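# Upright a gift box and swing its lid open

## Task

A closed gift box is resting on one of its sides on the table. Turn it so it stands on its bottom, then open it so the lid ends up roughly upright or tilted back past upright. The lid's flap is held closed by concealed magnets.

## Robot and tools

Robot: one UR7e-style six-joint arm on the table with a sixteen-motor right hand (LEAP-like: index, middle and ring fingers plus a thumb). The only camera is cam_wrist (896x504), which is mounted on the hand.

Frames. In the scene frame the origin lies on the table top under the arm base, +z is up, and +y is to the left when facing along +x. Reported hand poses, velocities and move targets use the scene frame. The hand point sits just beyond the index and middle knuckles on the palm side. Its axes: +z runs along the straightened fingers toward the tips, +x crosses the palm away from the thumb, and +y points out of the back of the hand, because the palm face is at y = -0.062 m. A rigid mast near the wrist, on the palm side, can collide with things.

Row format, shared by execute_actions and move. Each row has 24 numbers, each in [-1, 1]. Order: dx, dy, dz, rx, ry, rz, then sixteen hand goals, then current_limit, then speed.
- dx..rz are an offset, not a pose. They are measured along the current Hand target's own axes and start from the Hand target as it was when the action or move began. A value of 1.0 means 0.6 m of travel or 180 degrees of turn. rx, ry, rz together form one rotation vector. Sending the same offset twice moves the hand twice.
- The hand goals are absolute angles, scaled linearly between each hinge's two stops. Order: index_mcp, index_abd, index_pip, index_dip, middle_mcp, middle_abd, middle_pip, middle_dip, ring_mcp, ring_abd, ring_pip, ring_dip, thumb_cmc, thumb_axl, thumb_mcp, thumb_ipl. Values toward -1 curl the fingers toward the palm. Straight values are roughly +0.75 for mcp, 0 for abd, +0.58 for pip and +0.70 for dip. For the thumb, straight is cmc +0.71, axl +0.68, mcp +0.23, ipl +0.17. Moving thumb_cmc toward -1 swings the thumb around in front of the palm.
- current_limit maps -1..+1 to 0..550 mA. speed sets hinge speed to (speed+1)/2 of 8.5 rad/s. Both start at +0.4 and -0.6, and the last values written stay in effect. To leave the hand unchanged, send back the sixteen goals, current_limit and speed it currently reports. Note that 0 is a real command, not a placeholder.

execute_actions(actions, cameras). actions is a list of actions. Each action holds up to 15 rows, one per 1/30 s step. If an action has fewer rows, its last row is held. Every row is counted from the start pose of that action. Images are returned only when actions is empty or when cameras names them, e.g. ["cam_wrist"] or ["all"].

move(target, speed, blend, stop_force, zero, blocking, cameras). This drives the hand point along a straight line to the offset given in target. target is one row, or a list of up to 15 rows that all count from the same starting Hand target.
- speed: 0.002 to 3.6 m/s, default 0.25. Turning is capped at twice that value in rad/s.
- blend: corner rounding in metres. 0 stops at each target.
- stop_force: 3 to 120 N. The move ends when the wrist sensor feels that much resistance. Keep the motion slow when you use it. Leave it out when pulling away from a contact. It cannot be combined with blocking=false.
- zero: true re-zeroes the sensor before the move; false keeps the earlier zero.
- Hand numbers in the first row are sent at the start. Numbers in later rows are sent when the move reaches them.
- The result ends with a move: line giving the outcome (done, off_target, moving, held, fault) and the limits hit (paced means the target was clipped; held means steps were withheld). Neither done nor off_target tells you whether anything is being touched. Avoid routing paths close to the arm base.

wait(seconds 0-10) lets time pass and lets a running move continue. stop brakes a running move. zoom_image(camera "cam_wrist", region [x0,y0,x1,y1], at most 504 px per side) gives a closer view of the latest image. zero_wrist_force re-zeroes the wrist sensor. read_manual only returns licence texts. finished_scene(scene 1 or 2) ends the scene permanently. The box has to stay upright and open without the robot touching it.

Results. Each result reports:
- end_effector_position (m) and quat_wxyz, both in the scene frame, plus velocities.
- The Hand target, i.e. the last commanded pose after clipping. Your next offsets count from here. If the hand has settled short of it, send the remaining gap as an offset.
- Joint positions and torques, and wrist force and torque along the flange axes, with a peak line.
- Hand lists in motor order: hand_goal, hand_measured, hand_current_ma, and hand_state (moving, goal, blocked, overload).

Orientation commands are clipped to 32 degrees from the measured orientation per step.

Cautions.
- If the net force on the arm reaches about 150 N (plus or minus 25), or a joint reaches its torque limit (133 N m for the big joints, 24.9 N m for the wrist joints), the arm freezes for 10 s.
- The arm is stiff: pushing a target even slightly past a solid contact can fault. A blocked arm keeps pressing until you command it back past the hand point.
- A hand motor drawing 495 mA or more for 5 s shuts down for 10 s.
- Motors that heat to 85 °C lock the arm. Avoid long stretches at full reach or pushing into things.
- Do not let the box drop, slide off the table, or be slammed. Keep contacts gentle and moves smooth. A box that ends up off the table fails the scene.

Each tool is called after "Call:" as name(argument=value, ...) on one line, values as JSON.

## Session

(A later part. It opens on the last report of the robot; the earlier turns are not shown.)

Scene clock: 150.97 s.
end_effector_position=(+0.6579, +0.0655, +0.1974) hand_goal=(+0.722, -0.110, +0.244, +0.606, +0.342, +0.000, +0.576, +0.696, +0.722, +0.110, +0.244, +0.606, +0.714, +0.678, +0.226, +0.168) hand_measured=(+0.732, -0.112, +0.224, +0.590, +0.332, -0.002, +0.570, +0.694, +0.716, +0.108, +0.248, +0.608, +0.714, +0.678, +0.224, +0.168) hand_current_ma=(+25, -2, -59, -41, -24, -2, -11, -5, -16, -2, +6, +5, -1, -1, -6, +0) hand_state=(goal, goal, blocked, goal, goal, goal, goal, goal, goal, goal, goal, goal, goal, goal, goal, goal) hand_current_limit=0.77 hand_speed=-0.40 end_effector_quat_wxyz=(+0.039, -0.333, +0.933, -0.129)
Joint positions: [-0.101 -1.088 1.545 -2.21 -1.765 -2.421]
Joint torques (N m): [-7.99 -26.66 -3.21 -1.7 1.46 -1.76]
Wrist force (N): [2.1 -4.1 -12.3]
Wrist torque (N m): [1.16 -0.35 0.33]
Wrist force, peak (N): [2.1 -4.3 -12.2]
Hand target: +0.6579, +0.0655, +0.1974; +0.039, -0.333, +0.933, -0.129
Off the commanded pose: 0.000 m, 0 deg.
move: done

Call:
move(target=[0.0016,0.0011,0.0042,0,-0.003,0,0.722,-0.11,0.244,0.606,0.342,0,0.576,0.696,0.722,0.11,0.244,0.606,0.714,0.678,0.226,0.168,0.77,-0.4], speed=0.008, stop_force=70, zero=false, cameras=["cam_wrist"])

Call:
zoom_image(camera="cam_wrist", region=[380, 0, 540, 120])

Scene clock: 152.83 s.
end_effector_position=(+0.6572, +0.0648, +0.1948) hand_goal=(+0.722, -0.110, +0.244, +0.606, +0.342, +0.000, +0.576, +0.696, +0.722, +0.110, +0.244, +0.606, +0.714, +0.678, +0.226, +0.168) hand_measured=(+0.752, -0.120, +0.192, +0.564, +0.316, -0.004, +0.560, +0.690, +0.742, +0.108, +0.204, +0.580, +0.714, +0.678, +0.224, +0.168) hand_current_ma=(+99, -18, -179, -135, -79, -8, -42, -14, +63, -2, -129, -76, -1, -1, -6, +0) hand_state=(blocked, goal, blocked, blocked, blocked, goal, goal, goal, blocked, goal, blocked, blocked, goal, goal, goal, goal) hand_current_limit=0.77 hand_speed=-0.40 end_effector_quat_wxyz=(+0.043, -0.334, +0.933, -0.127)
Joint positions: [-0.104 -1.09 1.557 -2.228 -1.757 -2.426]
Joint torques (N m): [-4.59 -12.09 14.1 2.99 3.98 -1.62]
Wrist force (N): [2.9 -18.6 -44.7]
Wrist torque (N m): [3.44 0.75 -0.08]
Wrist force, peak (N): [3.0 -18.7 -44.8]
Hand target: +0.6572, +0.0648, +0.1948; +0.043, -0.334, +0.933, -0.127
Off the commanded pose: 0.000 m, 0 deg.
move: done
camera_calibration:
cam_wrist: T_world_to_cam=[[0.210105, 0.963183, -0.167734, -0.131319], [0.550541, 0.0252191, 0.834427, -0.565938], [0.807936, -0.267662, -0.524973, -0.281981], [0, 0, 0, 1]] pos_world=[0.566985, 0.065281, 0.302175]

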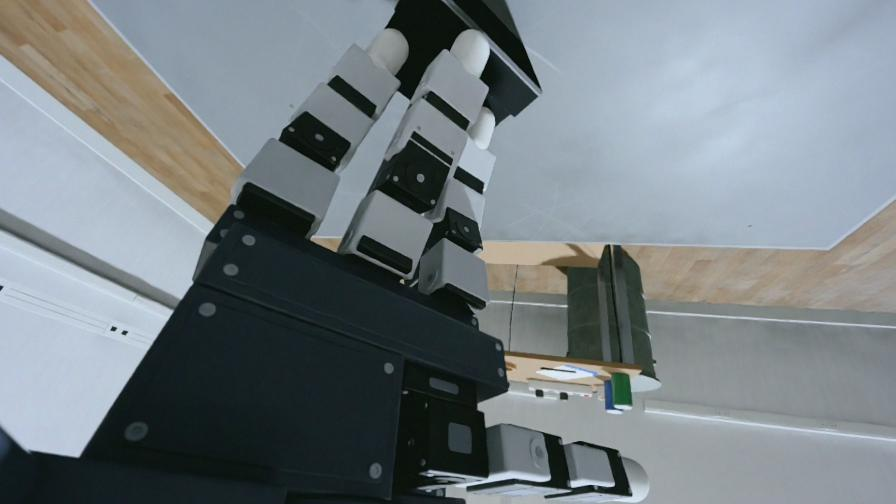

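Scaled by 3.150.

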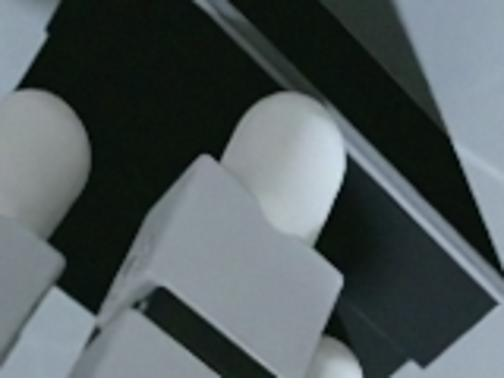

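Call:
execute_actions(actions=[[[0,0.0003,0.0010,0,0,0,0.76,-0.11,0.244,0.606,0.30,0,0.576,0.696,0.76,0.11,0.244,0.606,0.714,0.678,0.226,0.168,0.77,-0.95]],[[0,0.0003,0.0010,0,0,0,0.80,-0.11,0.244,0.606,0.26,0,0.576,0.696,0.80,0.11,0.244,0.606,0.714,0.678,0.226,0.168,0.77,-0.95]]], cameras=["cam_wrist"])

Call:
zoom_image(camera="cam_wrist", region=[380, 0, 540, 120])

Scene clock: 154.50 s.
end_effector_position=(+0.6571, +0.0648, +0.1936) hand_goal=(+0.800, -0.110, +0.244, +0.606, +0.260, +0.000, +0.576, +0.696, +0.800, +0.110, +0.244, +0.606, +0.714, +0.678, +0.226, +0.168) hand_measured=(+0.790, -0.122, +0.152, +0.538, +0.282, -0.004, +0.580, +0.696, +0.780, +0.112, +0.164, +0.558, +0.714, +0.678, +0.224, +0.168) hand_current_ma=(-24, -28, -348, -243, +64, -8, +6, +1, -57, +3, -296, -165, -1, -1, -6, +0) hand_state=(goal, goal, blocked, blocked, blocked, goal, goal, goal, goal, goal, blocked, blocked, goal, goal, goal, goal) hand_current_limit=0.77 hand_speed=-0.95 end_effector_quat_wxyz=(+0.043, -0.334, +0.933, -0.127)
Joint positions: [-0.104 -1.088 1.558 -2.231 -1.757 -2.426]
Joint torques (N m): [-0.88 -1.83 13.1 2.57 2.39 -0.57]
Wrist force (N): [3.2 -15.9 -44.9]
Wrist torque (N m): [3.38 0.83 -0.04]
Wrist force, peak (N): [2.8 -18.7 -44.9]
Hand target: +0.6571, +0.0648, +0.1936; +0.043, -0.334, +0.933, -0.127
Off the commanded pose: 0.000 m, 0 deg.
Step readings (end_effector_position):
0: (+0.6572, +0.0648, +0.1948)
1: (+0.6572, +0.0648, +0.1948)
2: (+0.6572, +0.0648, +0.1948)
4: (+0.6571, +0.0648, +0.1946)
8: (+0.6571, +0.0648, +0.1943)
15: (+0.6571, +0.0648, +0.1942)
16: (+0.6571, +0.0648, +0.1942)
17: (+0.6571, +0.0648, +0.1942)
19: (+0.6571, +0.0648, +0.1939)
23: (+0.6571, +0.0648, +0.1937)
30: (+0.6571, +0.0648, +0.1936)
camera_calibration:
cam_wrist: T_world_to_cam=[[0.210105, 0.963183, -0.167734, -0.131537], [0.550541, 0.0252191, 0.834427, -0.564854], [0.807936, -0.267662, -0.524973, -0.282663], [0, 0, 0, 1]] pos_world=[0.566985, 0.065281, 0.300875]

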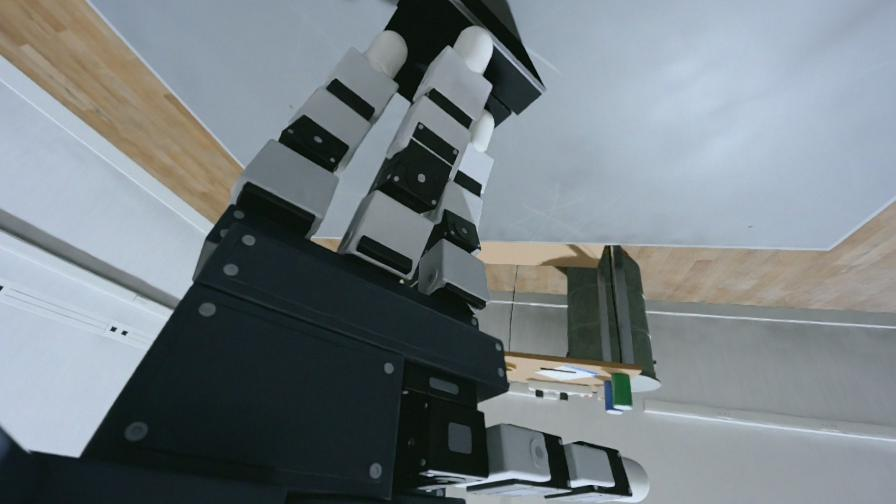

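Scaled by 3.150.

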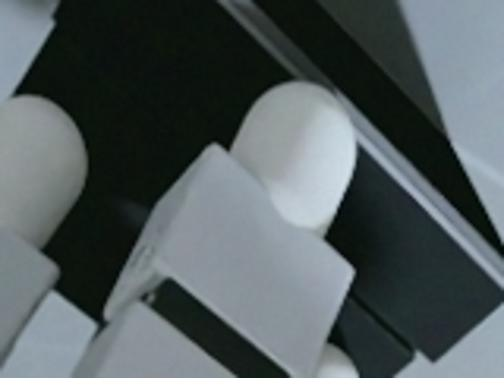

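Call:
zoom_image(camera="cam_wrist", region=[460, 50, 560, 130])

Scaled by 5.040.

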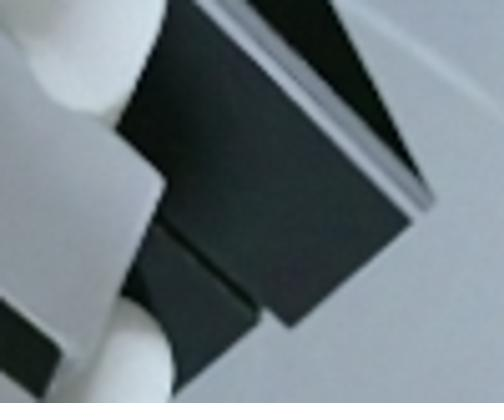

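Call:
execute_actions(actions=[[[0,0.004,0,0,0,0,0.82,-0.11,0.244,0.606,0.24,0,0.576,0.696,0.82,0.11,0.244,0.606,0.714,0.678,0.226,0.168,0.77,-0.9]],[[0,0.008,0,0,0,0,0.86,-0.11,0.244,0.606,0.20,0,0.576,0.696,0.86,0.11,0.244,0.606,0.714,0.678,0.226,0.168,0.77,-0.9]]], cameras=["cam_wrist"])

Call:
zoom_image(camera="cam_wrist", region=[380, 0, 580, 150])

Scene clock: 164.33 s.
end_effector_position=(+0.6527, +0.0702, +0.1916) hand_goal=(+0.860, -0.110, +0.244, +0.606, +0.200, +0.000, +0.576, +0.696, +0.860, +0.110, +0.244, +0.606, +0.714, +0.678, +0.226, +0.168) hand_measured=(+0.868, -0.130, +0.106, +0.512, +0.208, -0.004, +0.580, +0.696, +0.858, +0.116, +0.122, +0.528, +0.714, +0.678, +0.224, +0.168) hand_current_ma=(+18, -46, -487, -363, +20, -6, +6, +1, -5, +11, -487, -289, -1, -1, -6, +0) hand_state=(goal, goal, blocked, blocked, goal, goal, goal, goal, goal, goal, blocked, blocked, goal, goal, goal, goal) hand_current_limit=0.77 hand_speed=-0.90 end_effector_quat_wxyz=(+0.043, -0.334, +0.933, -0.127)
Joint positions: [-0.097 -1.095 1.574 -2.238 -1.758 -2.419]
Joint torques (N m): [6 -7.28 18.77 3.8 0.63 1.4]
Wrist force (N): [3.1 -18.2 -59.9]
Wrist torque (N m): [4.57 1.31 -0.23]
Wrist force, peak (N): [3.1 -18.2 -59.9]
Hand target: +0.6527, +0.0702, +0.1916; +0.043, -0.334, +0.933, -0.127
Off the commanded pose: 0.000 m, 0 deg.
Step readings (end_effector_position):
0: (+0.6571, +0.0648, +0.1936)
1: (+0.6571, +0.0648, +0.1936)
2: (+0.6571, +0.0649, +0.1935)
4: (+0.6565, +0.0655, +0.1932)
8: (+0.6560, +0.0663, +0.1930)
15: (+0.6557, +0.0666, +0.1929)
16: (+0.6557, +0.0666, +0.1929)
17: (+0.6556, +0.0668, +0.1929)
19: (+0.6546, +0.0680, +0.1925)
23: (+0.6533, +0.0695, +0.1919)
30: (+0.6528, +0.0701, +0.1917)
camera_calibration:
cam_wrist: T_world_to_cam=[[0.210105, 0.963183, -0.167734, -0.136036], [0.550541, 0.0252191, 0.834427, -0.56098], [0.807936, -0.267662, -0.524973, -0.278687], [0, 0, 0, 1]] pos_world=[0.562585, 0.070581, 0.298975]

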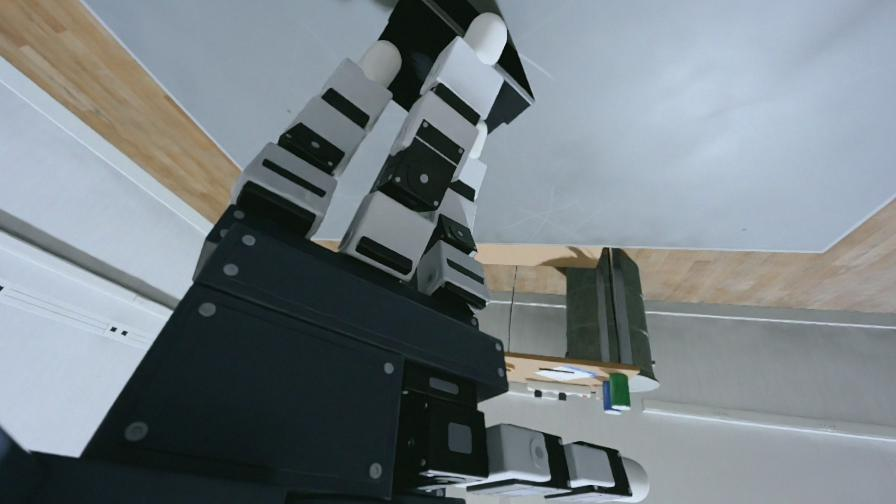

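Scaled by 2.520.

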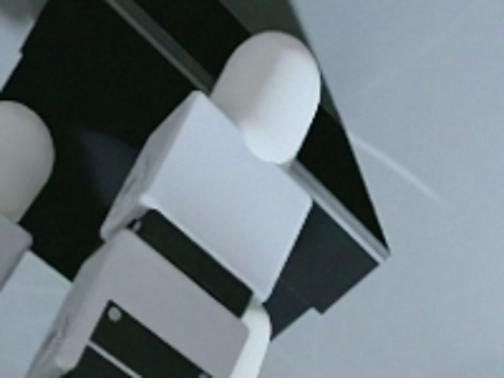

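Call:
move(target=[[0,-0.0043,-0.0161,0,0,0,0.80,-0.11,0.244,0.606,0.26,0,0.576,0.696,0.80,0.11,0.244,0.606,0.714,0.678,0.226,0.168,0.75,-0.4],[0,-0.0277,-0.0241,0,0,0,0.722,-0.11,0.244,0.606,0.342,0,0.576,0.696,0.722,0.11,0.244,0.606,0.714,0.678,0.226,0.168,0.75,-0.4]], speed=0.05, cameras=["cam_wrist"])

Call:
zoom_image(camera="cam_wrist", region=[380, 0, 540, 120])

Scene clock: 167.23 s.
end_effector_position=(+0.6605, +0.0608, +0.2100) hand_goal=(+0.722, -0.110, +0.244, +0.606, +0.342, +0.000, +0.576, +0.696, +0.722, +0.110, +0.244, +0.606, +0.714, +0.678, +0.226, +0.168) hand_measured=(+0.722, -0.112, +0.242, +0.602, +0.342, -0.004, +0.578, +0.696, +0.722, +0.112, +0.242, +0.604, +0.714, +0.678, +0.224, +0.168) hand_current_ma=(+0, -3, -5, -6, -2, -6, +4, +1, +0, +4, -4, -4, -1, -1, -6, +0) hand_state=(goal, goal, goal, goal, goal, goal, goal, goal, goal, goal, goal, goal, goal, goal, goal, goal) hand_current_limit=0.75 hand_speed=-0.40 end_effector_quat_wxyz=(+0.043, -0.334, +0.933, -0.127)
Joint positions: [-0.11 -1.098 1.527 -2.191 -1.756 -2.432]
Joint torques (N m): [-8.28 -37.05 -27.48 -1.25 1.29 -1.52]
Wrist force (N): [2.5 1.1 1.2]
Wrist torque (N m): [0.20 -0.21 0.33]
Wrist force, peak (N): [3.1 -18.3 -59.9]
Hand target: +0.6605, +0.0608, +0.2100; +0.043, -0.334, +0.933, -0.127
Off the commanded pose: 0.000 m, 0 deg.
move: done
camera_calibration:
cam_wrist: T_world_to_cam=[[0.210105, 0.963183, -0.167734, -0.125631], [0.550541, 0.0252191, 0.834427, -0.580393], [0.807936, -0.267662, -0.524973, -0.277819], [0, 0, 0, 1]] pos_world=[0.570385, 0.061281, 0.317375]

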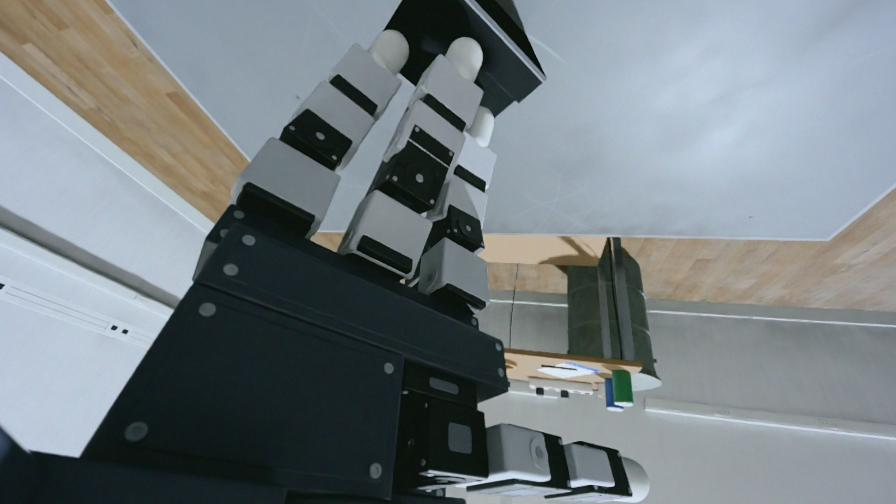

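Scaled by 3.150.

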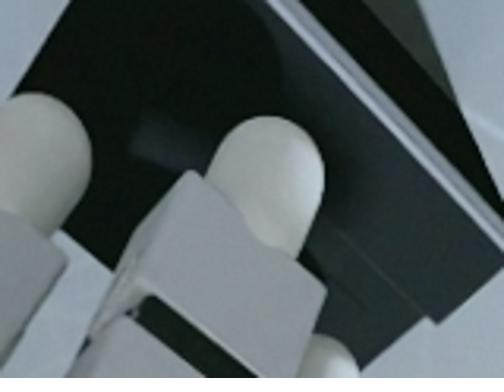

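Call:
move(target=[0,0.0136,0.0058,0,0,-0.0139,0.722,-0.11,0.244,0.606,0.342,0,0.576,0.696,0.722,0.11,0.244,0.606,0.714,0.678,0.226,0.168,0.75,-0.4], speed=0.05)

Call:
move(target=[0,0.0034,0.0126,0,0,0,0.722,-0.11,0.244,0.606,0.342,0,0.576,0.696,0.722,0.11,0.244,0.606,0.714,0.678,0.226,0.168,0.77,-0.4], speed=0.01, stop_force=40, cameras=["cam_wrist"])

Call:
zoom_image(camera="cam_wrist", region=[380, 0, 540, 120])

Scene clock: 168.73 s.
end_effector_position=(+0.6561, +0.0661, +0.2045) hand_goal=(+0.722, -0.110, +0.244, +0.606, +0.342, +0.000, +0.576, +0.696, +0.722, +0.110, +0.244, +0.606, +0.714, +0.678, +0.226, +0.168) hand_measured=(+0.722, -0.112, +0.242, +0.602, +0.342, -0.004, +0.578, +0.696, +0.722, +0.112, +0.242, +0.604, +0.714, +0.678, +0.224, +0.168) hand_current_ma=(+0, -3, -5, -6, -1, -6, +4, +1, +0, +4, -4, -4, -1, -1, -6, +0) hand_state=(goal, goal, goal, goal, goal, goal, goal, goal, goal, goal, goal, goal, goal, goal, goal, goal) hand_current_limit=0.75 hand_speed=-0.40 end_effector_quat_wxyz=(+0.041, -0.354, +0.926, -0.128)
Joint positions: [-0.099 -1.094 1.536 -2.201 -1.758 -2.464]
Joint torques (N m): [5.78 -37.58 -9.76 -3.98 -1.57 -1.69]
Wrist force (N): [2.6 1.2 1.1]
Wrist torque (N m): [0.23 -0.21 0.33]
Wrist force, peak (N): [2.8 1.3 1.4]
Hand target: +0.6561, +0.0662, +0.2045; +0.041, -0.354, +0.926, -0.128
Off the commanded pose: 0.000 m, 0 deg.
move: done

Scene clock: 170.57 s.
end_effector_position=(+0.6560, +0.0660, +0.1966) hand_goal=(+0.722, -0.110, +0.244, +0.606, +0.342, +0.000, +0.576, +0.696, +0.722, +0.110, +0.244, +0.606, +0.714, +0.678, +0.226, +0.168) hand_measured=(+0.742, -0.116, +0.212, +0.580, +0.340, -0.004, +0.576, +0.696, +0.722, +0.112, +0.240, +0.604, +0.714, +0.678, +0.224, +0.168) hand_current_ma=(+59, -12, -102, -74, -4, -6, -1, +1, -1, +3, -7, -4, -1, -1, -6, +0) hand_state=(goal, goal, blocked, blocked, goal, goal, goal, goal, goal, goal, goal, goal, goal, goal, goal, goal) hand_current_limit=0.77 hand_speed=-0.40 end_effector_quat_wxyz=(+0.041, -0.354, +0.926, -0.128)
Joint positions: [-0.099 -1.087 1.546 -2.219 -1.758 -2.465]
Joint torques (N m): [-7.35 -21.1 1.42 -0.4 1.53 -1.83]
Wrist force (N): [2.0 -7.9 -19.6]
Wrist torque (N m): [1.71 -0.27 0.27]
Wrist force, peak (N): [2.0 -7.8 -19.9]
Hand target: +0.6560, +0.0661, +0.1966; +0.041, -0.354, +0.926, -0.128
Off the commanded pose: 0.000 m, 0 deg.
move: done
camera_calibration:
cam_wrist: T_world_to_cam=[[0.167773, 0.9699, -0.176485, -0.102915], [0.556431, 0.0546126, 0.829097, -0.571618], [0.813779, -0.237302, -0.53052, -0.284513], [0, 0, 0, 1]] pos_world=[0.566863, 0.0635195, 0.304824]

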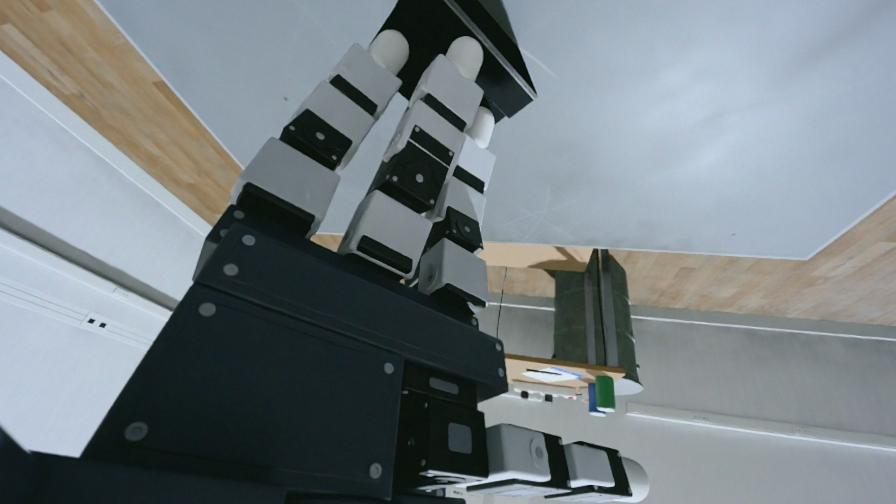

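Scaled by 3.150.

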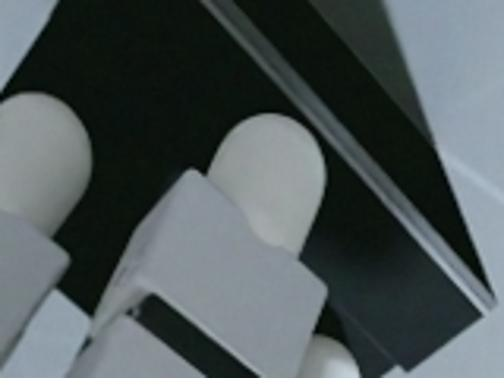

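Call:
move(target=[[0,-0.0022,-0.0081,0,0,0,0.722,-0.11,0.244,0.606,0.342,0,0.576,0.696,0.722,0.11,0.244,0.606,0.714,0.678,0.226,0.168,0.75,-0.4],[0,-0.007,-0.0068,0,0,0.0217,0.722,-0.11,0.244,0.606,0.342,0,0.576,0.696,0.722,0.11,0.244,0.606,0.714,0.678,0.226,0.168,0.75,-0.4]], speed=0.05)

Call:
move(target=[0,0.0034,0.0126,0,0,0,0.722,-0.11,0.244,0.606,0.342,0,0.576,0.696,0.722,0.11,0.244,0.606,0.714,0.678,0.226,0.168,0.77,-0.4], speed=0.01, stop_force=40, cameras=["cam_wrist"])

Call:
zoom_image(camera="cam_wrist", region=[380, 0, 540, 120])

Scene clock: 173.37 s.
end_effector_position=(+0.6580, +0.0639, +0.2017) hand_goal=(+0.722, -0.110, +0.244, +0.606, +0.342, +0.000, +0.576, +0.696, +0.722, +0.110, +0.244, +0.606, +0.714, +0.678, +0.226, +0.168) hand_measured=(+0.722, -0.112, +0.242, +0.602, +0.342, -0.002, +0.576, +0.696, +0.722, +0.112, +0.242, +0.604, +0.714, +0.678, +0.224, +0.168) hand_current_ma=(+0, -2, -6, -6, -1, -4, -1, +1, +0, +4, -4, -4, -1, -1, -6, +0) hand_state=(goal, goal, goal, goal, goal, goal, goal, goal, goal, goal, goal, goal, goal, goal, goal, goal) hand_current_limit=0.75 hand_speed=-0.40 end_effector_quat_wxyz=(+0.045, -0.322, +0.937, -0.127)
Joint positions: [-0.107 -1.099 1.552 -2.215 -1.756 -2.405]
Joint torques (N m): [-8.15 -53.15 -9.77 -4.02 1.4 1.36]
Wrist force (N): [2.6 1.4 1.0]
Wrist torque (N m): [0.27 -0.21 0.21]
Wrist force, peak (N): [1.7 -8.0 -20.4]
Hand target: +0.6581, +0.0639, +0.2017; +0.045, -0.322, +0.937, -0.127
Off the commanded pose: 0.000 m, 0 deg.
move: done

Scene clock: 175.33 s.
end_effector_position=(+0.6582, +0.0638, +0.1957) hand_goal=(+0.722, -0.110, +0.244, +0.606, +0.342, +0.000, +0.576, +0.696, +0.722, +0.110, +0.244, +0.606, +0.714, +0.678, +0.226, +0.168) hand_measured=(+0.748, -0.120, +0.200, +0.572, +0.338, -0.004, +0.574, +0.696, +0.744, +0.112, +0.204, +0.580, +0.714, +0.678, +0.224, +0.168) hand_current_ma=(+79, -22, -143, -106, -9, -7, -5, +0, +68, +2, -132, -79, -1, -1, -6, +0) hand_state=(blocked, goal, blocked, blocked, goal, goal, goal, goal, blocked, goal, blocked, blocked, goal, goal, goal, goal) hand_current_limit=0.77 hand_speed=-0.40 end_effector_quat_wxyz=(+0.045, -0.322, +0.937, -0.127)
Joint positions: [-0.107 -1.093 1.56 -2.229 -1.756 -2.405]
Joint torques (N m): [-2.85 -27.03 -10.85 3.64 1.62 0.46]
Wrist force (N): [2.5 -14.1 -32.6]
Wrist torque (N m): [2.74 0.53 -0.14]
Wrist force, peak (N): [3.3 -16.4 -39.6]
Hand target: +0.6582, +0.0638, +0.1957; +0.045, -0.322, +0.937, -0.127 (not the last commanded pose)
Off the commanded pose: 0.002 m, 0 deg.
move: contact
camera_calibration:
cam_wrist: T_world_to_cam=[[0.23376, 0.95859, -0.162671, -0.146671], [0.546184, 0.00895064, 0.837617, -0.563938], [0.804387, -0.284649, -0.521474, -0.279897], [0, 0, 0, 1]] pos_world=[0.567445, 0.0659729, 0.302547]

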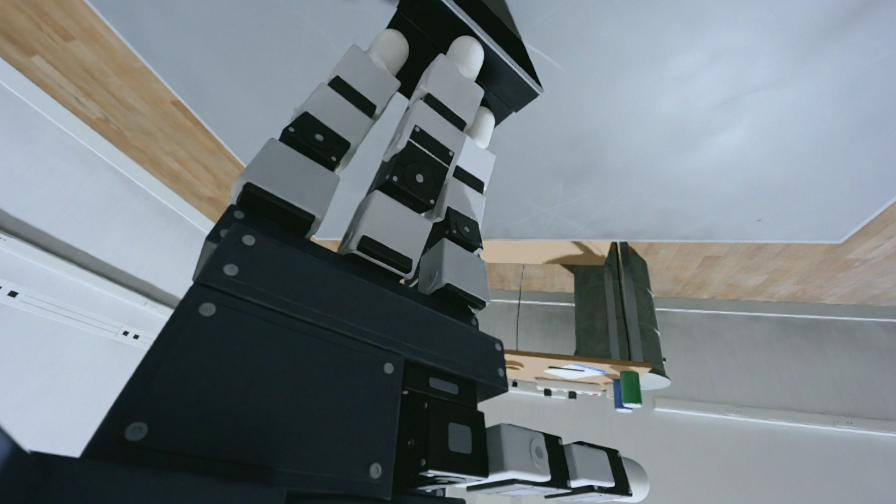

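Scaled by 3.150.

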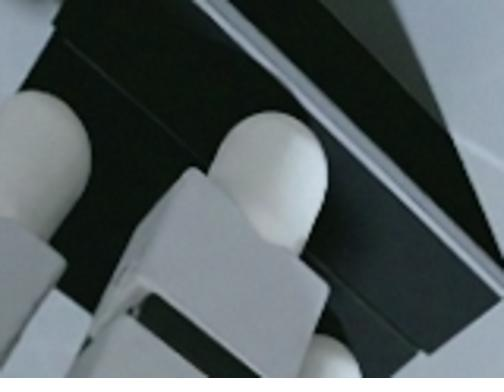

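Call:
execute_actions(actions=[[[0,0.0006,0.0021,0,0,0,0.75,-0.11,0.244,0.606,0.31,0,0.576,0.696,0.75,0.11,0.244,0.606,0.714,0.678,0.226,0.168,0.77,-0.95]],[[0,0.0003,0.0013,0,0,0,0.78,-0.11,0.244,0.606,0.28,0,0.576,0.696,0.78,0.11,0.244,0.606,0.714,0.678,0.226,0.168,0.77,-0.95]]], cameras=["cam_wrist"])

Call:
zoom_image(camera="cam_wrist", region=[380, 0, 540, 120])

Scene clock: 176.93 s.
end_effector_position=(+0.6582, +0.0638, +0.1936) hand_goal=(+0.780, -0.110, +0.244, +0.606, +0.280, +0.000, +0.576, +0.696, +0.780, +0.110, +0.244, +0.606, +0.714, +0.678, +0.226, +0.168) hand_measured=(+0.782, -0.126, +0.162, +0.544, +0.306, -0.006, +0.582, +0.698, +0.780, +0.114, +0.160, +0.554, +0.714, +0.678, +0.224, +0.168) hand_current_ma=(+5, -36, -310, -220, +85, -11, +11, +3, +1, +5, -311, -178, -1, -1, -6, +0) hand_state=(goal, goal, blocked, blocked, blocked, goal, goal, goal, goal, goal, blocked, blocked, goal, goal, goal, goal) hand_current_limit=0.77 hand_speed=-0.95 end_effector_quat_wxyz=(+0.045, -0.322, +0.937, -0.127)
Joint positions: [-0.107 -1.091 1.562 -2.234 -1.756 -2.405]
Joint torques (N m): [-4.82 -0.3 14.72 2.83 1.8 -0.45]
Wrist force (N): [3.3 -18.1 -47.4]
Wrist torque (N m): [3.65 1.07 -0.26]
Wrist force, peak (N): [3.3 -18.0 -47.6]
Hand target: +0.6582, +0.0638, +0.1936; +0.045, -0.322, +0.937, -0.127
Off the commanded pose: 0.000 m, 0 deg.
Step readings (end_effector_position):
0: (+0.6582, +0.0638, +0.1957)
1: (+0.6582, +0.0638, +0.1957)
2: (+0.6582, +0.0638, +0.1957)
4: (+0.6583, +0.0638, +0.1954)
8: (+0.6583, +0.0638, +0.1949)
15: (+0.6582, +0.0638, +0.1945)
16: (+0.6582, +0.0638, +0.1945)
17: (+0.6582, +0.0638, +0.1944)
19: (+0.6582, +0.0638, +0.1941)
23: (+0.6582, +0.0638, +0.1938)
30: (+0.6582, +0.0638, +0.1936)
camera_calibration:
cam_wrist: T_world_to_cam=[[0.23376, 0.95859, -0.162671, -0.147036], [0.546184, 0.00895064, 0.837617, -0.562234], [0.804387, -0.284649, -0.521474, -0.281072], [0, 0, 0, 1]] pos_world=[0.567545, 0.0659729, 0.300447]

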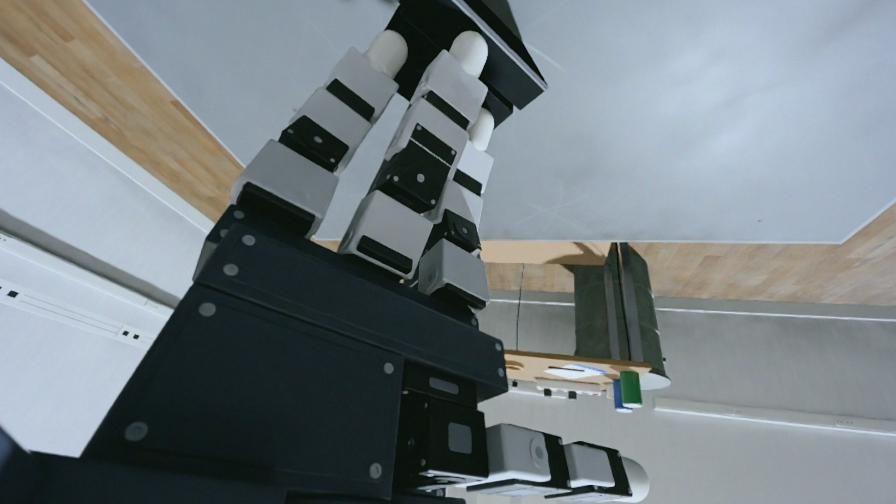

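Scaled by 3.150.

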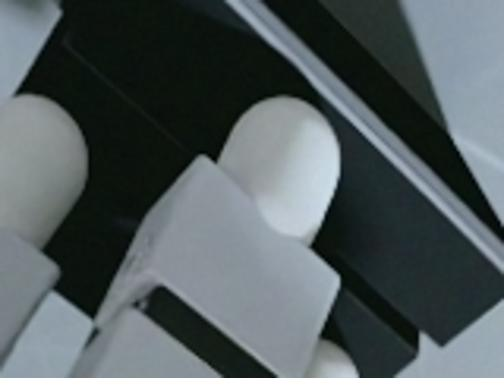

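Call:
execute_actions(actions=[[[0,0.0004,0.0013,0,0,0,0.80,-0.11,0.244,0.606,0.265,0,0.576,0.696,0.80,0.11,0.244,0.606,0.714,0.678,0.226,0.168,0.77,-0.95]],[[0,0.0008,0.0026,0,0,0,0.82,-0.11,0.244,0.606,0.25,0,0.576,0.696,0.82,0.11,0.244,0.606,0.714,0.678,0.226,0.168,0.77,-0.95]]], cameras=["cam_wrist"])

Call:
zoom_image(camera="cam_wrist", region=[380, 0, 540, 120])

Scene clock: 178.50 s.
end_effector_position=(+0.6582, +0.0639, +0.1912) hand_goal=(+0.820, -0.110, +0.244, +0.606, +0.250, +0.000, +0.576, +0.696, +0.820, +0.110, +0.244, +0.606, +0.714, +0.678, +0.226, +0.168) hand_measured=(+0.822, -0.134, +0.110, +0.514, +0.270, -0.004, +0.582, +0.698, +0.822, +0.118, +0.104, +0.530, +0.714, +0.678, +0.224, +0.168) hand_current_ma=(+5, -58, -487, -353, +57, -9, +11, +3, +5, +15, -487, -283, -1, -1, -6, +0) hand_state=(goal, blocked, blocked, blocked, goal, goal, goal, goal, goal, goal, blocked, blocked, goal, goal, goal, goal) hand_current_limit=0.77 hand_speed=-0.95 end_effector_quat_wxyz=(+0.045, -0.322, +0.937, -0.127)
Joint positions: [-0.107 -1.088 1.565 -2.239 -1.756 -2.405]
Joint torques (N m): [5.12 9.25 19.78 4.7 1.53 1.6]
Wrist force (N): [3.5 -22.5 -60.0]
Wrist torque (N m): [4.51 1.34 -0.35]
Wrist force, peak (N): [3.3 -22.4 -60.3]
Hand target: +0.6582, +0.0639, +0.1912; +0.045, -0.322, +0.937, -0.127
Off the commanded pose: 0.000 m, 0 deg.
Step readings (end_effector_position):
0: (+0.6582, +0.0638, +0.1936)
1: (+0.6582, +0.0638, +0.1936)
2: (+0.6582, +0.0638, +0.1936)
4: (+0.6582, +0.0638, +0.1933)
8: (+0.6582, +0.0638, +0.1930)
15: (+0.6582, +0.0638, +0.1928)
16: (+0.6582, +0.0638, +0.1928)
17: (+0.6582, +0.0638, +0.1927)
19: (+0.6582, +0.0638, +0.1922)
23: (+0.6582, +0.0638, +0.1915)
30: (+0.6582, +0.0638, +0.1912)
camera_calibration:
cam_wrist: T_world_to_cam=[[0.233811, 0.958591, -0.16259, -0.147553], [0.546161, 0.0088592, 0.837633, -0.560156], [0.804388, -0.284649, -0.521474, -0.282215], [0, 0, 0, 1]] pos_world=[0.567445, 0.0660732, 0.298046]

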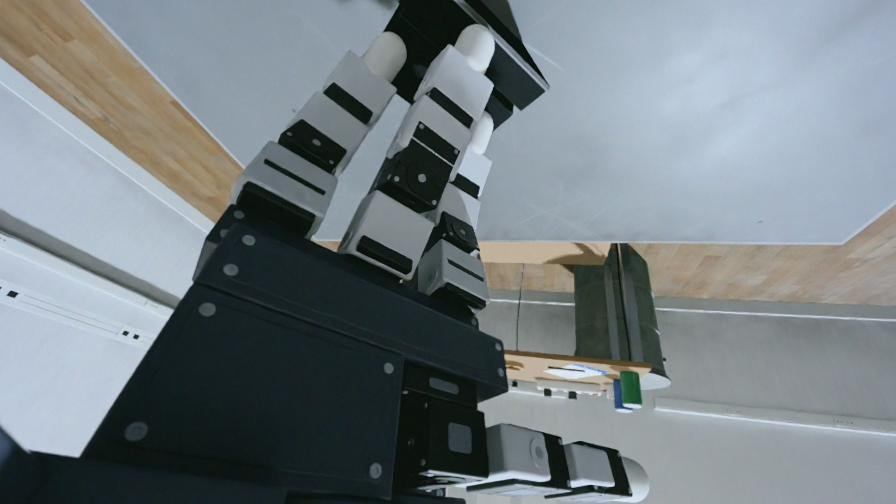

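Scaled by 3.150.

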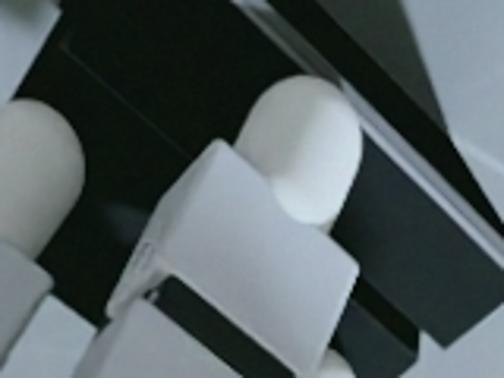

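Call:
execute_actions(actions=[[[0,0.005,-0.0015,0,0,0,0.86,-0.11,0.244,0.606,0.25,0,0.576,0.696,0.86,0.11,0.244,0.606,0.714,0.678,0.226,0.168,0.77,-0.92]],[[0,0.007,-0.0015,0,0,0,0.91,-0.11,0.244,0.606,0.24,0,0.576,0.696,0.91,0.11,0.244,0.606,0.714,0.678,0.226,0.168,0.77,-0.92]]], cameras=["cam_wrist"])

Call:
zoom_image(camera="cam_wrist", region=[380, 0, 540, 120])

Scene clock: 180.80 s.
end_effector_position=(+0.6536, +0.0697, +0.1910) hand_goal=(+0.910, -0.110, +0.244, +0.606, +0.240, +0.000, +0.576, +0.696, +0.910, +0.110, +0.244, +0.606, +0.714, +0.678, +0.226, +0.168) hand_measured=(+0.894, -0.136, +0.072, +0.512, +0.248, -0.004, +0.580, +0.698, +0.894, +0.122, +0.066, +0.528, +0.714, +0.678, +0.224, +0.168) hand_current_ma=(-44, -65, -487, -364, +18, -6, +8, +3, -47, +25, -487, -291, -1, -1, -6, +0) hand_state=(goal, blocked, blocked, blocked, goal, goal, goal, goal, goal, goal, blocked, blocked, goal, goal, goal, goal) hand_current_limit=0.77 hand_speed=-0.92 end_effector_quat_wxyz=(+0.045, -0.322, +0.937, -0.127)
Joint positions: [-0.099 -1.097 1.58 -2.243 -1.758 -2.397]
Joint torques (N m): [5.64 -13.66 14.21 2.41 0.14 1.36]
Wrist force (N): [3.1 -14.2 -51.8]
Wrist torque (N m): [3.94 1.11 -0.16]
Wrist force, peak (N): [3.1 -23.4 -61.5]
Hand target: +0.6536, +0.0697, +0.1910; +0.045, -0.322, +0.937, -0.127
Off the commanded pose: 0.000 m, 0 deg.
Step readings (end_effector_position):
0: (+0.6582, +0.0639, +0.1912)
1: (+0.6582, +0.0639, +0.1912)
2: (+0.6581, +0.0640, +0.1911)
4: (+0.6574, +0.0649, +0.1910)
8: (+0.6566, +0.0659, +0.1910)
15: (+0.6563, +0.0663, +0.1912)
16: (+0.6563, +0.0663, +0.1912)
17: (+0.6562, +0.0665, +0.1912)
19: (+0.6552, +0.0678, +0.1911)
23: (+0.6541, +0.0691, +0.1910)
30: (+0.6537, +0.0697, +0.1910)
camera_calibration:
cam_wrist: T_world_to_cam=[[0.23376, 0.95859, -0.162671, -0.15204], [0.546184, 0.00895064, 0.837617, -0.557597], [0.804387, -0.284649, -0.521474, -0.277048], [0, 0, 0, 1]] pos_world=[0.562945, 0.0718729, 0.297847]

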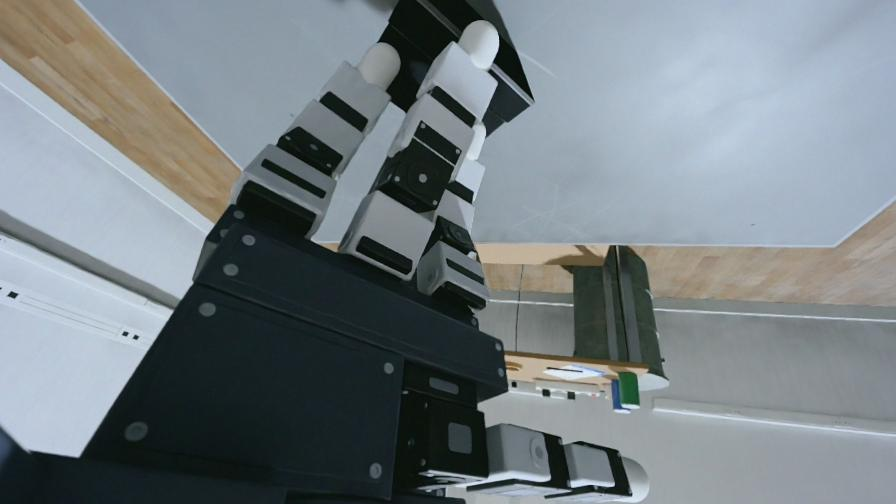

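Scaled by 3.150.

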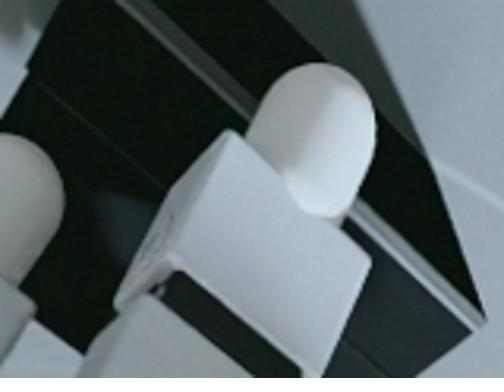

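Call:
move(target=[[0,-0.0043,-0.0161,0,0,0,0.86,-0.11,0.209,0.596,0.26,0,0.576,0.696,0.86,0.11,0.209,0.596,0.714,0.678,0.226,0.168,0.75,-0.4],[0,-0.0277,-0.0241,0,0,0,0.744,-0.11,0.209,0.596,0.342,0,0.576,0.696,0.744,0.11,0.209,0.596,0.714,0.678,0.226,0.168,0.75,-0.4]], speed=0.05, cameras=["cam_wrist"])

Call:
zoom_image(camera="cam_wrist", region=[380, 0, 540, 120])

Scene clock: 184.30 s.
end_effector_position=(+0.6611, +0.0601, +0.2093) hand_goal=(+0.744, -0.110, +0.210, +0.596, +0.342, +0.000, +0.576, +0.696, +0.744, +0.110, +0.210, +0.596, +0.714, +0.678, +0.226, +0.168) hand_measured=(+0.744, -0.112, +0.208, +0.592, +0.340, -0.004, +0.580, +0.698, +0.744, +0.112, +0.208, +0.594, +0.714, +0.678, +0.224, +0.168) hand_current_ma=(-1, -5, -5, -6, -2, -6, +6, +3, -1, +4, -5, -4, -1, -1, -6, +0) hand_state=(goal, goal, goal, goal, goal, goal, goal, goal, goal, goal, goal, goal, goal, goal, goal, goal) hand_current_limit=0.75 hand_speed=-0.40 end_effector_quat_wxyz=(+0.045, -0.322, +0.937, -0.127)
Joint positions: [-0.112 -1.101 1.533 -2.196 -1.755 -2.41]
Joint torques (N m): [-7.79 -37.71 -28.67 -1.13 1 -1.68]
Wrist force (N): [2.6 1.2 1.1]
Wrist torque (N m): [0.23 -0.22 0.34]
Wrist force, peak (N): [3.0 -14.4 -51.8]
Hand target: +0.6611, +0.0601, +0.2093; +0.045, -0.322, +0.937, -0.127
Off the commanded pose: 0.000 m, 0 deg.
move: done
camera_calibration:
cam_wrist: T_world_to_cam=[[0.23376, 0.95859, -0.162671, -0.14159], [0.546184, 0.00895064, 0.837617, -0.576881], [0.804387, -0.284649, -0.521474, -0.27619], [0, 0, 0, 1]] pos_world=[0.570345, 0.0622729, 0.316147]

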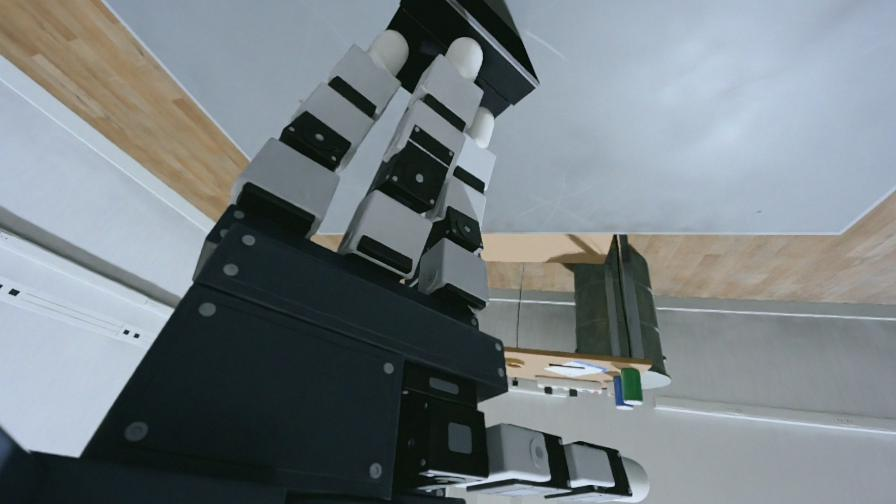

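Scaled by 3.150.

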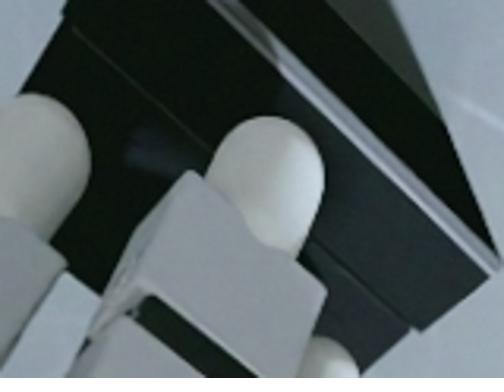

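Call:
move(target=[0,0.0088,0.0230,0,0,0,0.744,-0.11,0.209,0.596,0.342,0,0.576,0.696,0.744,0.11,0.209,0.596,0.714,0.678,0.226,0.168,0.77,-0.4], speed=0.01, stop_force=42, cameras=["cam_wrist"])

Call:
zoom_image(camera="cam_wrist", region=[380, 0, 540, 120])

Scene clock: 187.30 s.
end_effector_position=(+0.6602, +0.0612, +0.1946) hand_goal=(+0.744, -0.110, +0.210, +0.596, +0.342, +0.000, +0.576, +0.696, +0.744, +0.110, +0.210, +0.596, +0.714, +0.678, +0.226, +0.168) hand_measured=(+0.770, -0.122, +0.168, +0.564, +0.336, -0.006, +0.574, +0.696, +0.766, +0.112, +0.170, +0.570, +0.714, +0.678, +0.224, +0.168) hand_current_ma=(+79, -23, -135, -100, -12, -9, -5, -1, +67, +2, -126, -75, -1, -1, -6, +0) hand_state=(blocked, goal, blocked, blocked, goal, goal, goal, goal, blocked, goal, blocked, blocked, goal, goal, goal, goal) hand_current_limit=0.77 hand_speed=-0.40 end_effector_quat_wxyz=(+0.045, -0.322, +0.937, -0.127)
Joint positions: [-0.111 -1.088 1.555 -2.23 -1.756 -2.408]
Joint torques (N m): [8.38 -8.38 8.58 1.55 3.74 1.36]
Wrist force (N): [3.2 -15.1 -35.8]
Wrist torque (N m): [2.96 0.71 -0.12]
Wrist force, peak (N): [3.1 -15.3 -36.1]
Hand target: +0.6602, +0.0612, +0.1946; +0.045, -0.322, +0.937, -0.127
Off the commanded pose: 0.000 m, 0 deg.
move: done
camera_calibration:
cam_wrist: T_world_to_cam=[[0.23376, 0.95859, -0.162671, -0.144849], [0.546184, 0.00895064, 0.837617, -0.564141], [0.804387, -0.284649, -0.521474, -0.282899], [0, 0, 0, 1]] pos_world=[0.569545, 0.0633729, 0.301447]

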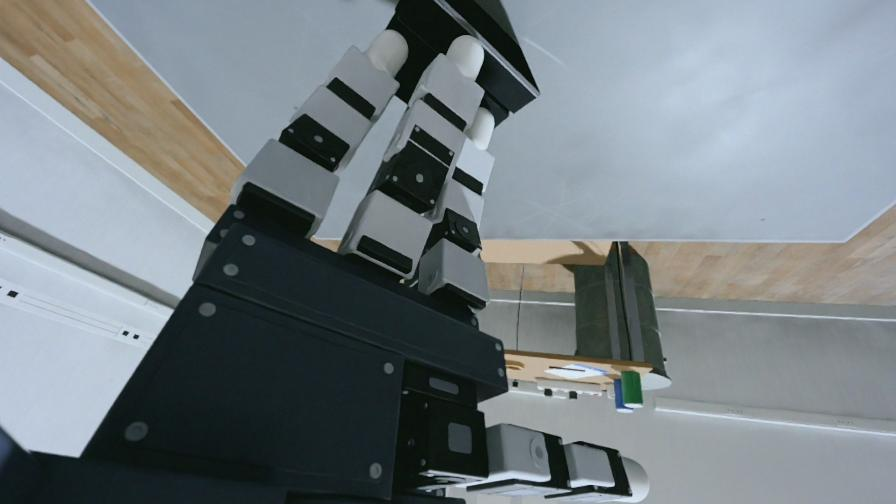

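Scaled by 3.150.

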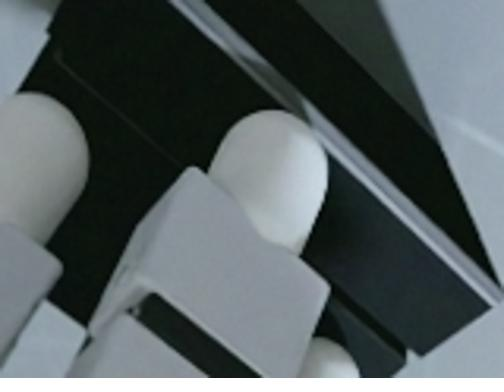

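Call:
execute_actions(actions=[[[0,0.0004,0.0013,0,0,0,0.79,-0.11,0.209,0.596,0.32,0,0.576,0.696,0.79,0.11,0.209,0.596,0.714,0.678,0.226,0.168,0.77,-0.95]],[[0,0.0006,0.0021,0,0,0,0.82,-0.11,0.209,0.596,0.30,0,0.576,0.696,0.82,0.11,0.209,0.596,0.714,0.678,0.226,0.168,0.77,-0.95]]], cameras=["cam_wrist"])

Call:
zoom_image(camera="cam_wrist", region=[380, 0, 540, 120])

Scene clock: 188.90 s.
end_effector_position=(+0.6602, +0.0613, +0.1925) hand_goal=(+0.820, -0.110, +0.210, +0.596, +0.300, +0.000, +0.576, +0.696, +0.820, +0.110, +0.210, +0.596, +0.714, +0.678, +0.226, +0.168) hand_measured=(+0.816, -0.128, +0.120, +0.528, +0.308, -0.006, +0.576, +0.696, +0.812, +0.116, +0.118, +0.540, +0.714, +0.678, +0.224, +0.168) hand_current_ma=(-10, -42, -346, -243, +19, -12, +0, -1, -17, +11, -349, -198, -1, -1, -6, +0) hand_state=(goal, goal, blocked, blocked, goal, goal, goal, goal, goal, goal, blocked, blocked, goal, goal, goal, goal) hand_current_limit=0.77 hand_speed=-0.95 end_effector_quat_wxyz=(+0.045, -0.322, +0.937, -0.127)
Joint positions: [-0.111 -1.085 1.557 -2.235 -1.756 -2.408]
Joint torques (N m): [7.19 -1.26 12.74 2.5 2.05 1.46]
Wrist force (N): [3.4 -16.6 -46.4]
Wrist torque (N m): [3.48 1.04 -0.18]
Wrist force, peak (N): [3.5 -16.5 -46.5]
Hand target: +0.6602, +0.0613, +0.1925; +0.045, -0.322, +0.937, -0.127
Off the commanded pose: 0.000 m, 0 deg.
Step readings (end_effector_position):
0: (+0.6602, +0.0612, +0.1946)
1: (+0.6602, +0.0612, +0.1946)
2: (+0.6602, +0.0612, +0.1946)
4: (+0.6602, +0.0613, +0.1943)
8: (+0.6602, +0.0613, +0.1940)
15: (+0.6602, +0.0613, +0.1938)
16: (+0.6602, +0.0613, +0.1938)
17: (+0.6602, +0.0613, +0.1938)
19: (+0.6602, +0.0613, +0.1933)
23: (+0.6602, +0.0613, +0.1928)
30: (+0.6602, +0.0613, +0.1926)
camera_calibration:
cam_wrist: T_world_to_cam=[[0.233811, 0.958591, -0.16259, -0.14534], [0.546161, 0.0088592, 0.837633, -0.562368], [0.804388, -0.284649, -0.521474, -0.283967], [0, 0, 0, 1]] pos_world=[0.569545, 0.0634732, 0.299346]

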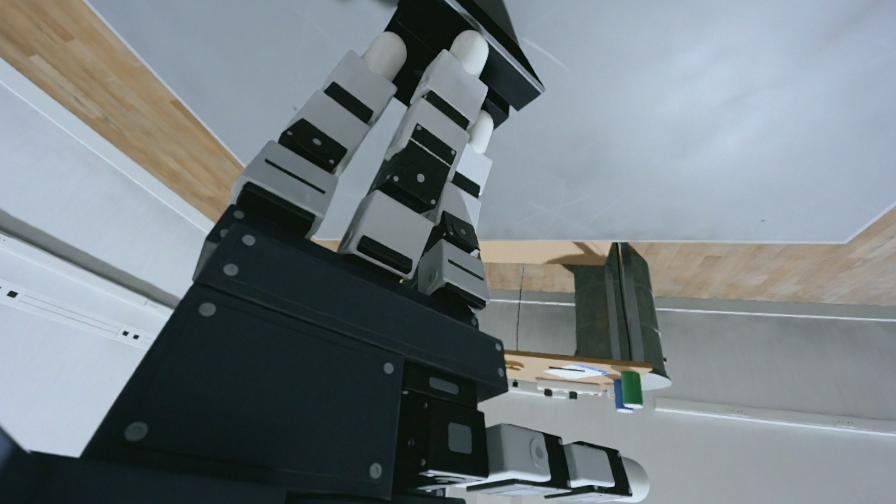

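Scaled by 3.150.

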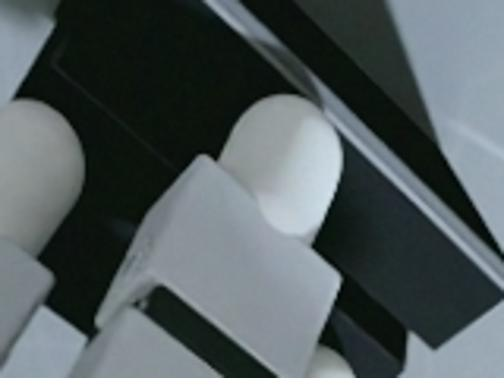

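Call:
execute_actions(actions=[[[0,0.0004,0.0010,0,0,0,0.84,-0.11,0.17,0.56,0.28,0,0.576,0.696,0.84,0.11,0.17,0.57,0.714,0.678,0.226,0.168,0.77,-0.95]],[[0,0.0004,0.0013,0,0,0,0.86,-0.11,0.15,0.54,0.255,0,0.576,0.696,0.86,0.11,0.15,0.56,0.714,0.678,0.226,0.168,0.77,-0.95]]], cameras=["cam_wrist"])

Call:
zoom_image(camera="cam_wrist", region=[380, 0, 540, 120])

Scene clock: 190.43 s.
end_effector_position=(+0.6602, +0.0614, +0.1910) hand_goal=(+0.860, -0.110, +0.150, +0.540, +0.256, +0.000, +0.576, +0.696, +0.860, +0.110, +0.150, +0.560, +0.714, +0.678, +0.226, +0.168) hand_measured=(+0.858, -0.134, +0.076, +0.482, +0.272, -0.004, +0.580, +0.696, +0.856, +0.122, +0.066, +0.508, +0.714, +0.678, +0.224, +0.168) hand_current_ma=(-3, -56, -274, -202, +46, -8, +7, +1, -7, +27, -313, -182, -1, -1, -6, +0) hand_state=(goal, blocked, blocked, blocked, goal, goal, goal, goal, goal, goal, blocked, blocked, goal, goal, goal, goal) hand_current_limit=0.77 hand_speed=-0.95 end_effector_quat_wxyz=(+0.045, -0.322, +0.937, -0.127)
Joint positions: [-0.111 -1.084 1.559 -2.238 -1.756 -2.408]
Joint torques (N m): [7.69 -8.77 8.22 1.03 0.38 1.45]
Wrist force (N): [3.3 -12.8 -36.6]
Wrist torque (N m): [2.88 0.82 -0.09]
Wrist force, peak (N): [3.3 -16.7 -46.7]
Hand target: +0.6602, +0.0614, +0.1910; +0.045, -0.322, +0.937, -0.127
Off the commanded pose: 0.000 m, 0 deg.
Step readings (end_effector_position):
0: (+0.6602, +0.0613, +0.1925)
1: (+0.6602, +0.0613, +0.1925)
2: (+0.6602, +0.0613, +0.1925)
4: (+0.6602, +0.0613, +0.1922)
8: (+0.6602, +0.0613, +0.1919)
15: (+0.6602, +0.0613, +0.1919)
16: (+0.6602, +0.0613, +0.1919)
17: (+0.6602, +0.0613, +0.1918)
19: (+0.6602, +0.0613, +0.1915)
23: (+0.6602, +0.0614, +0.1912)
30: (+0.6602, +0.0614, +0.1911)
camera_calibration:
cam_wrist: T_world_to_cam=[[0.23376, 0.95859, -0.162671, -0.145507], [0.546184, 0.00895064, 0.837617, -0.561072], [0.804387, -0.284649, -0.521474, -0.284668], [0, 0, 0, 1]] pos_world=[0.569445, 0.0634729, 0.297847]

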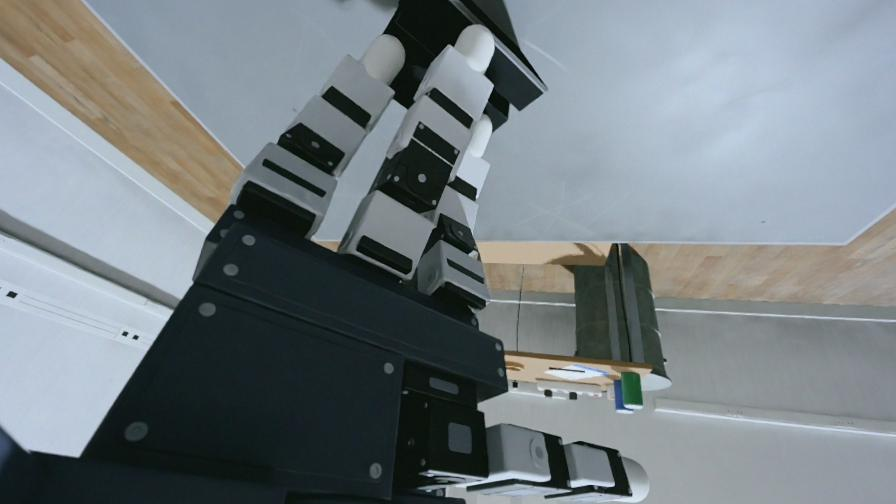

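Scaled by 3.150.

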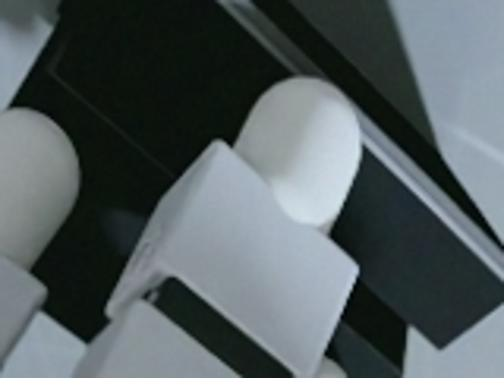

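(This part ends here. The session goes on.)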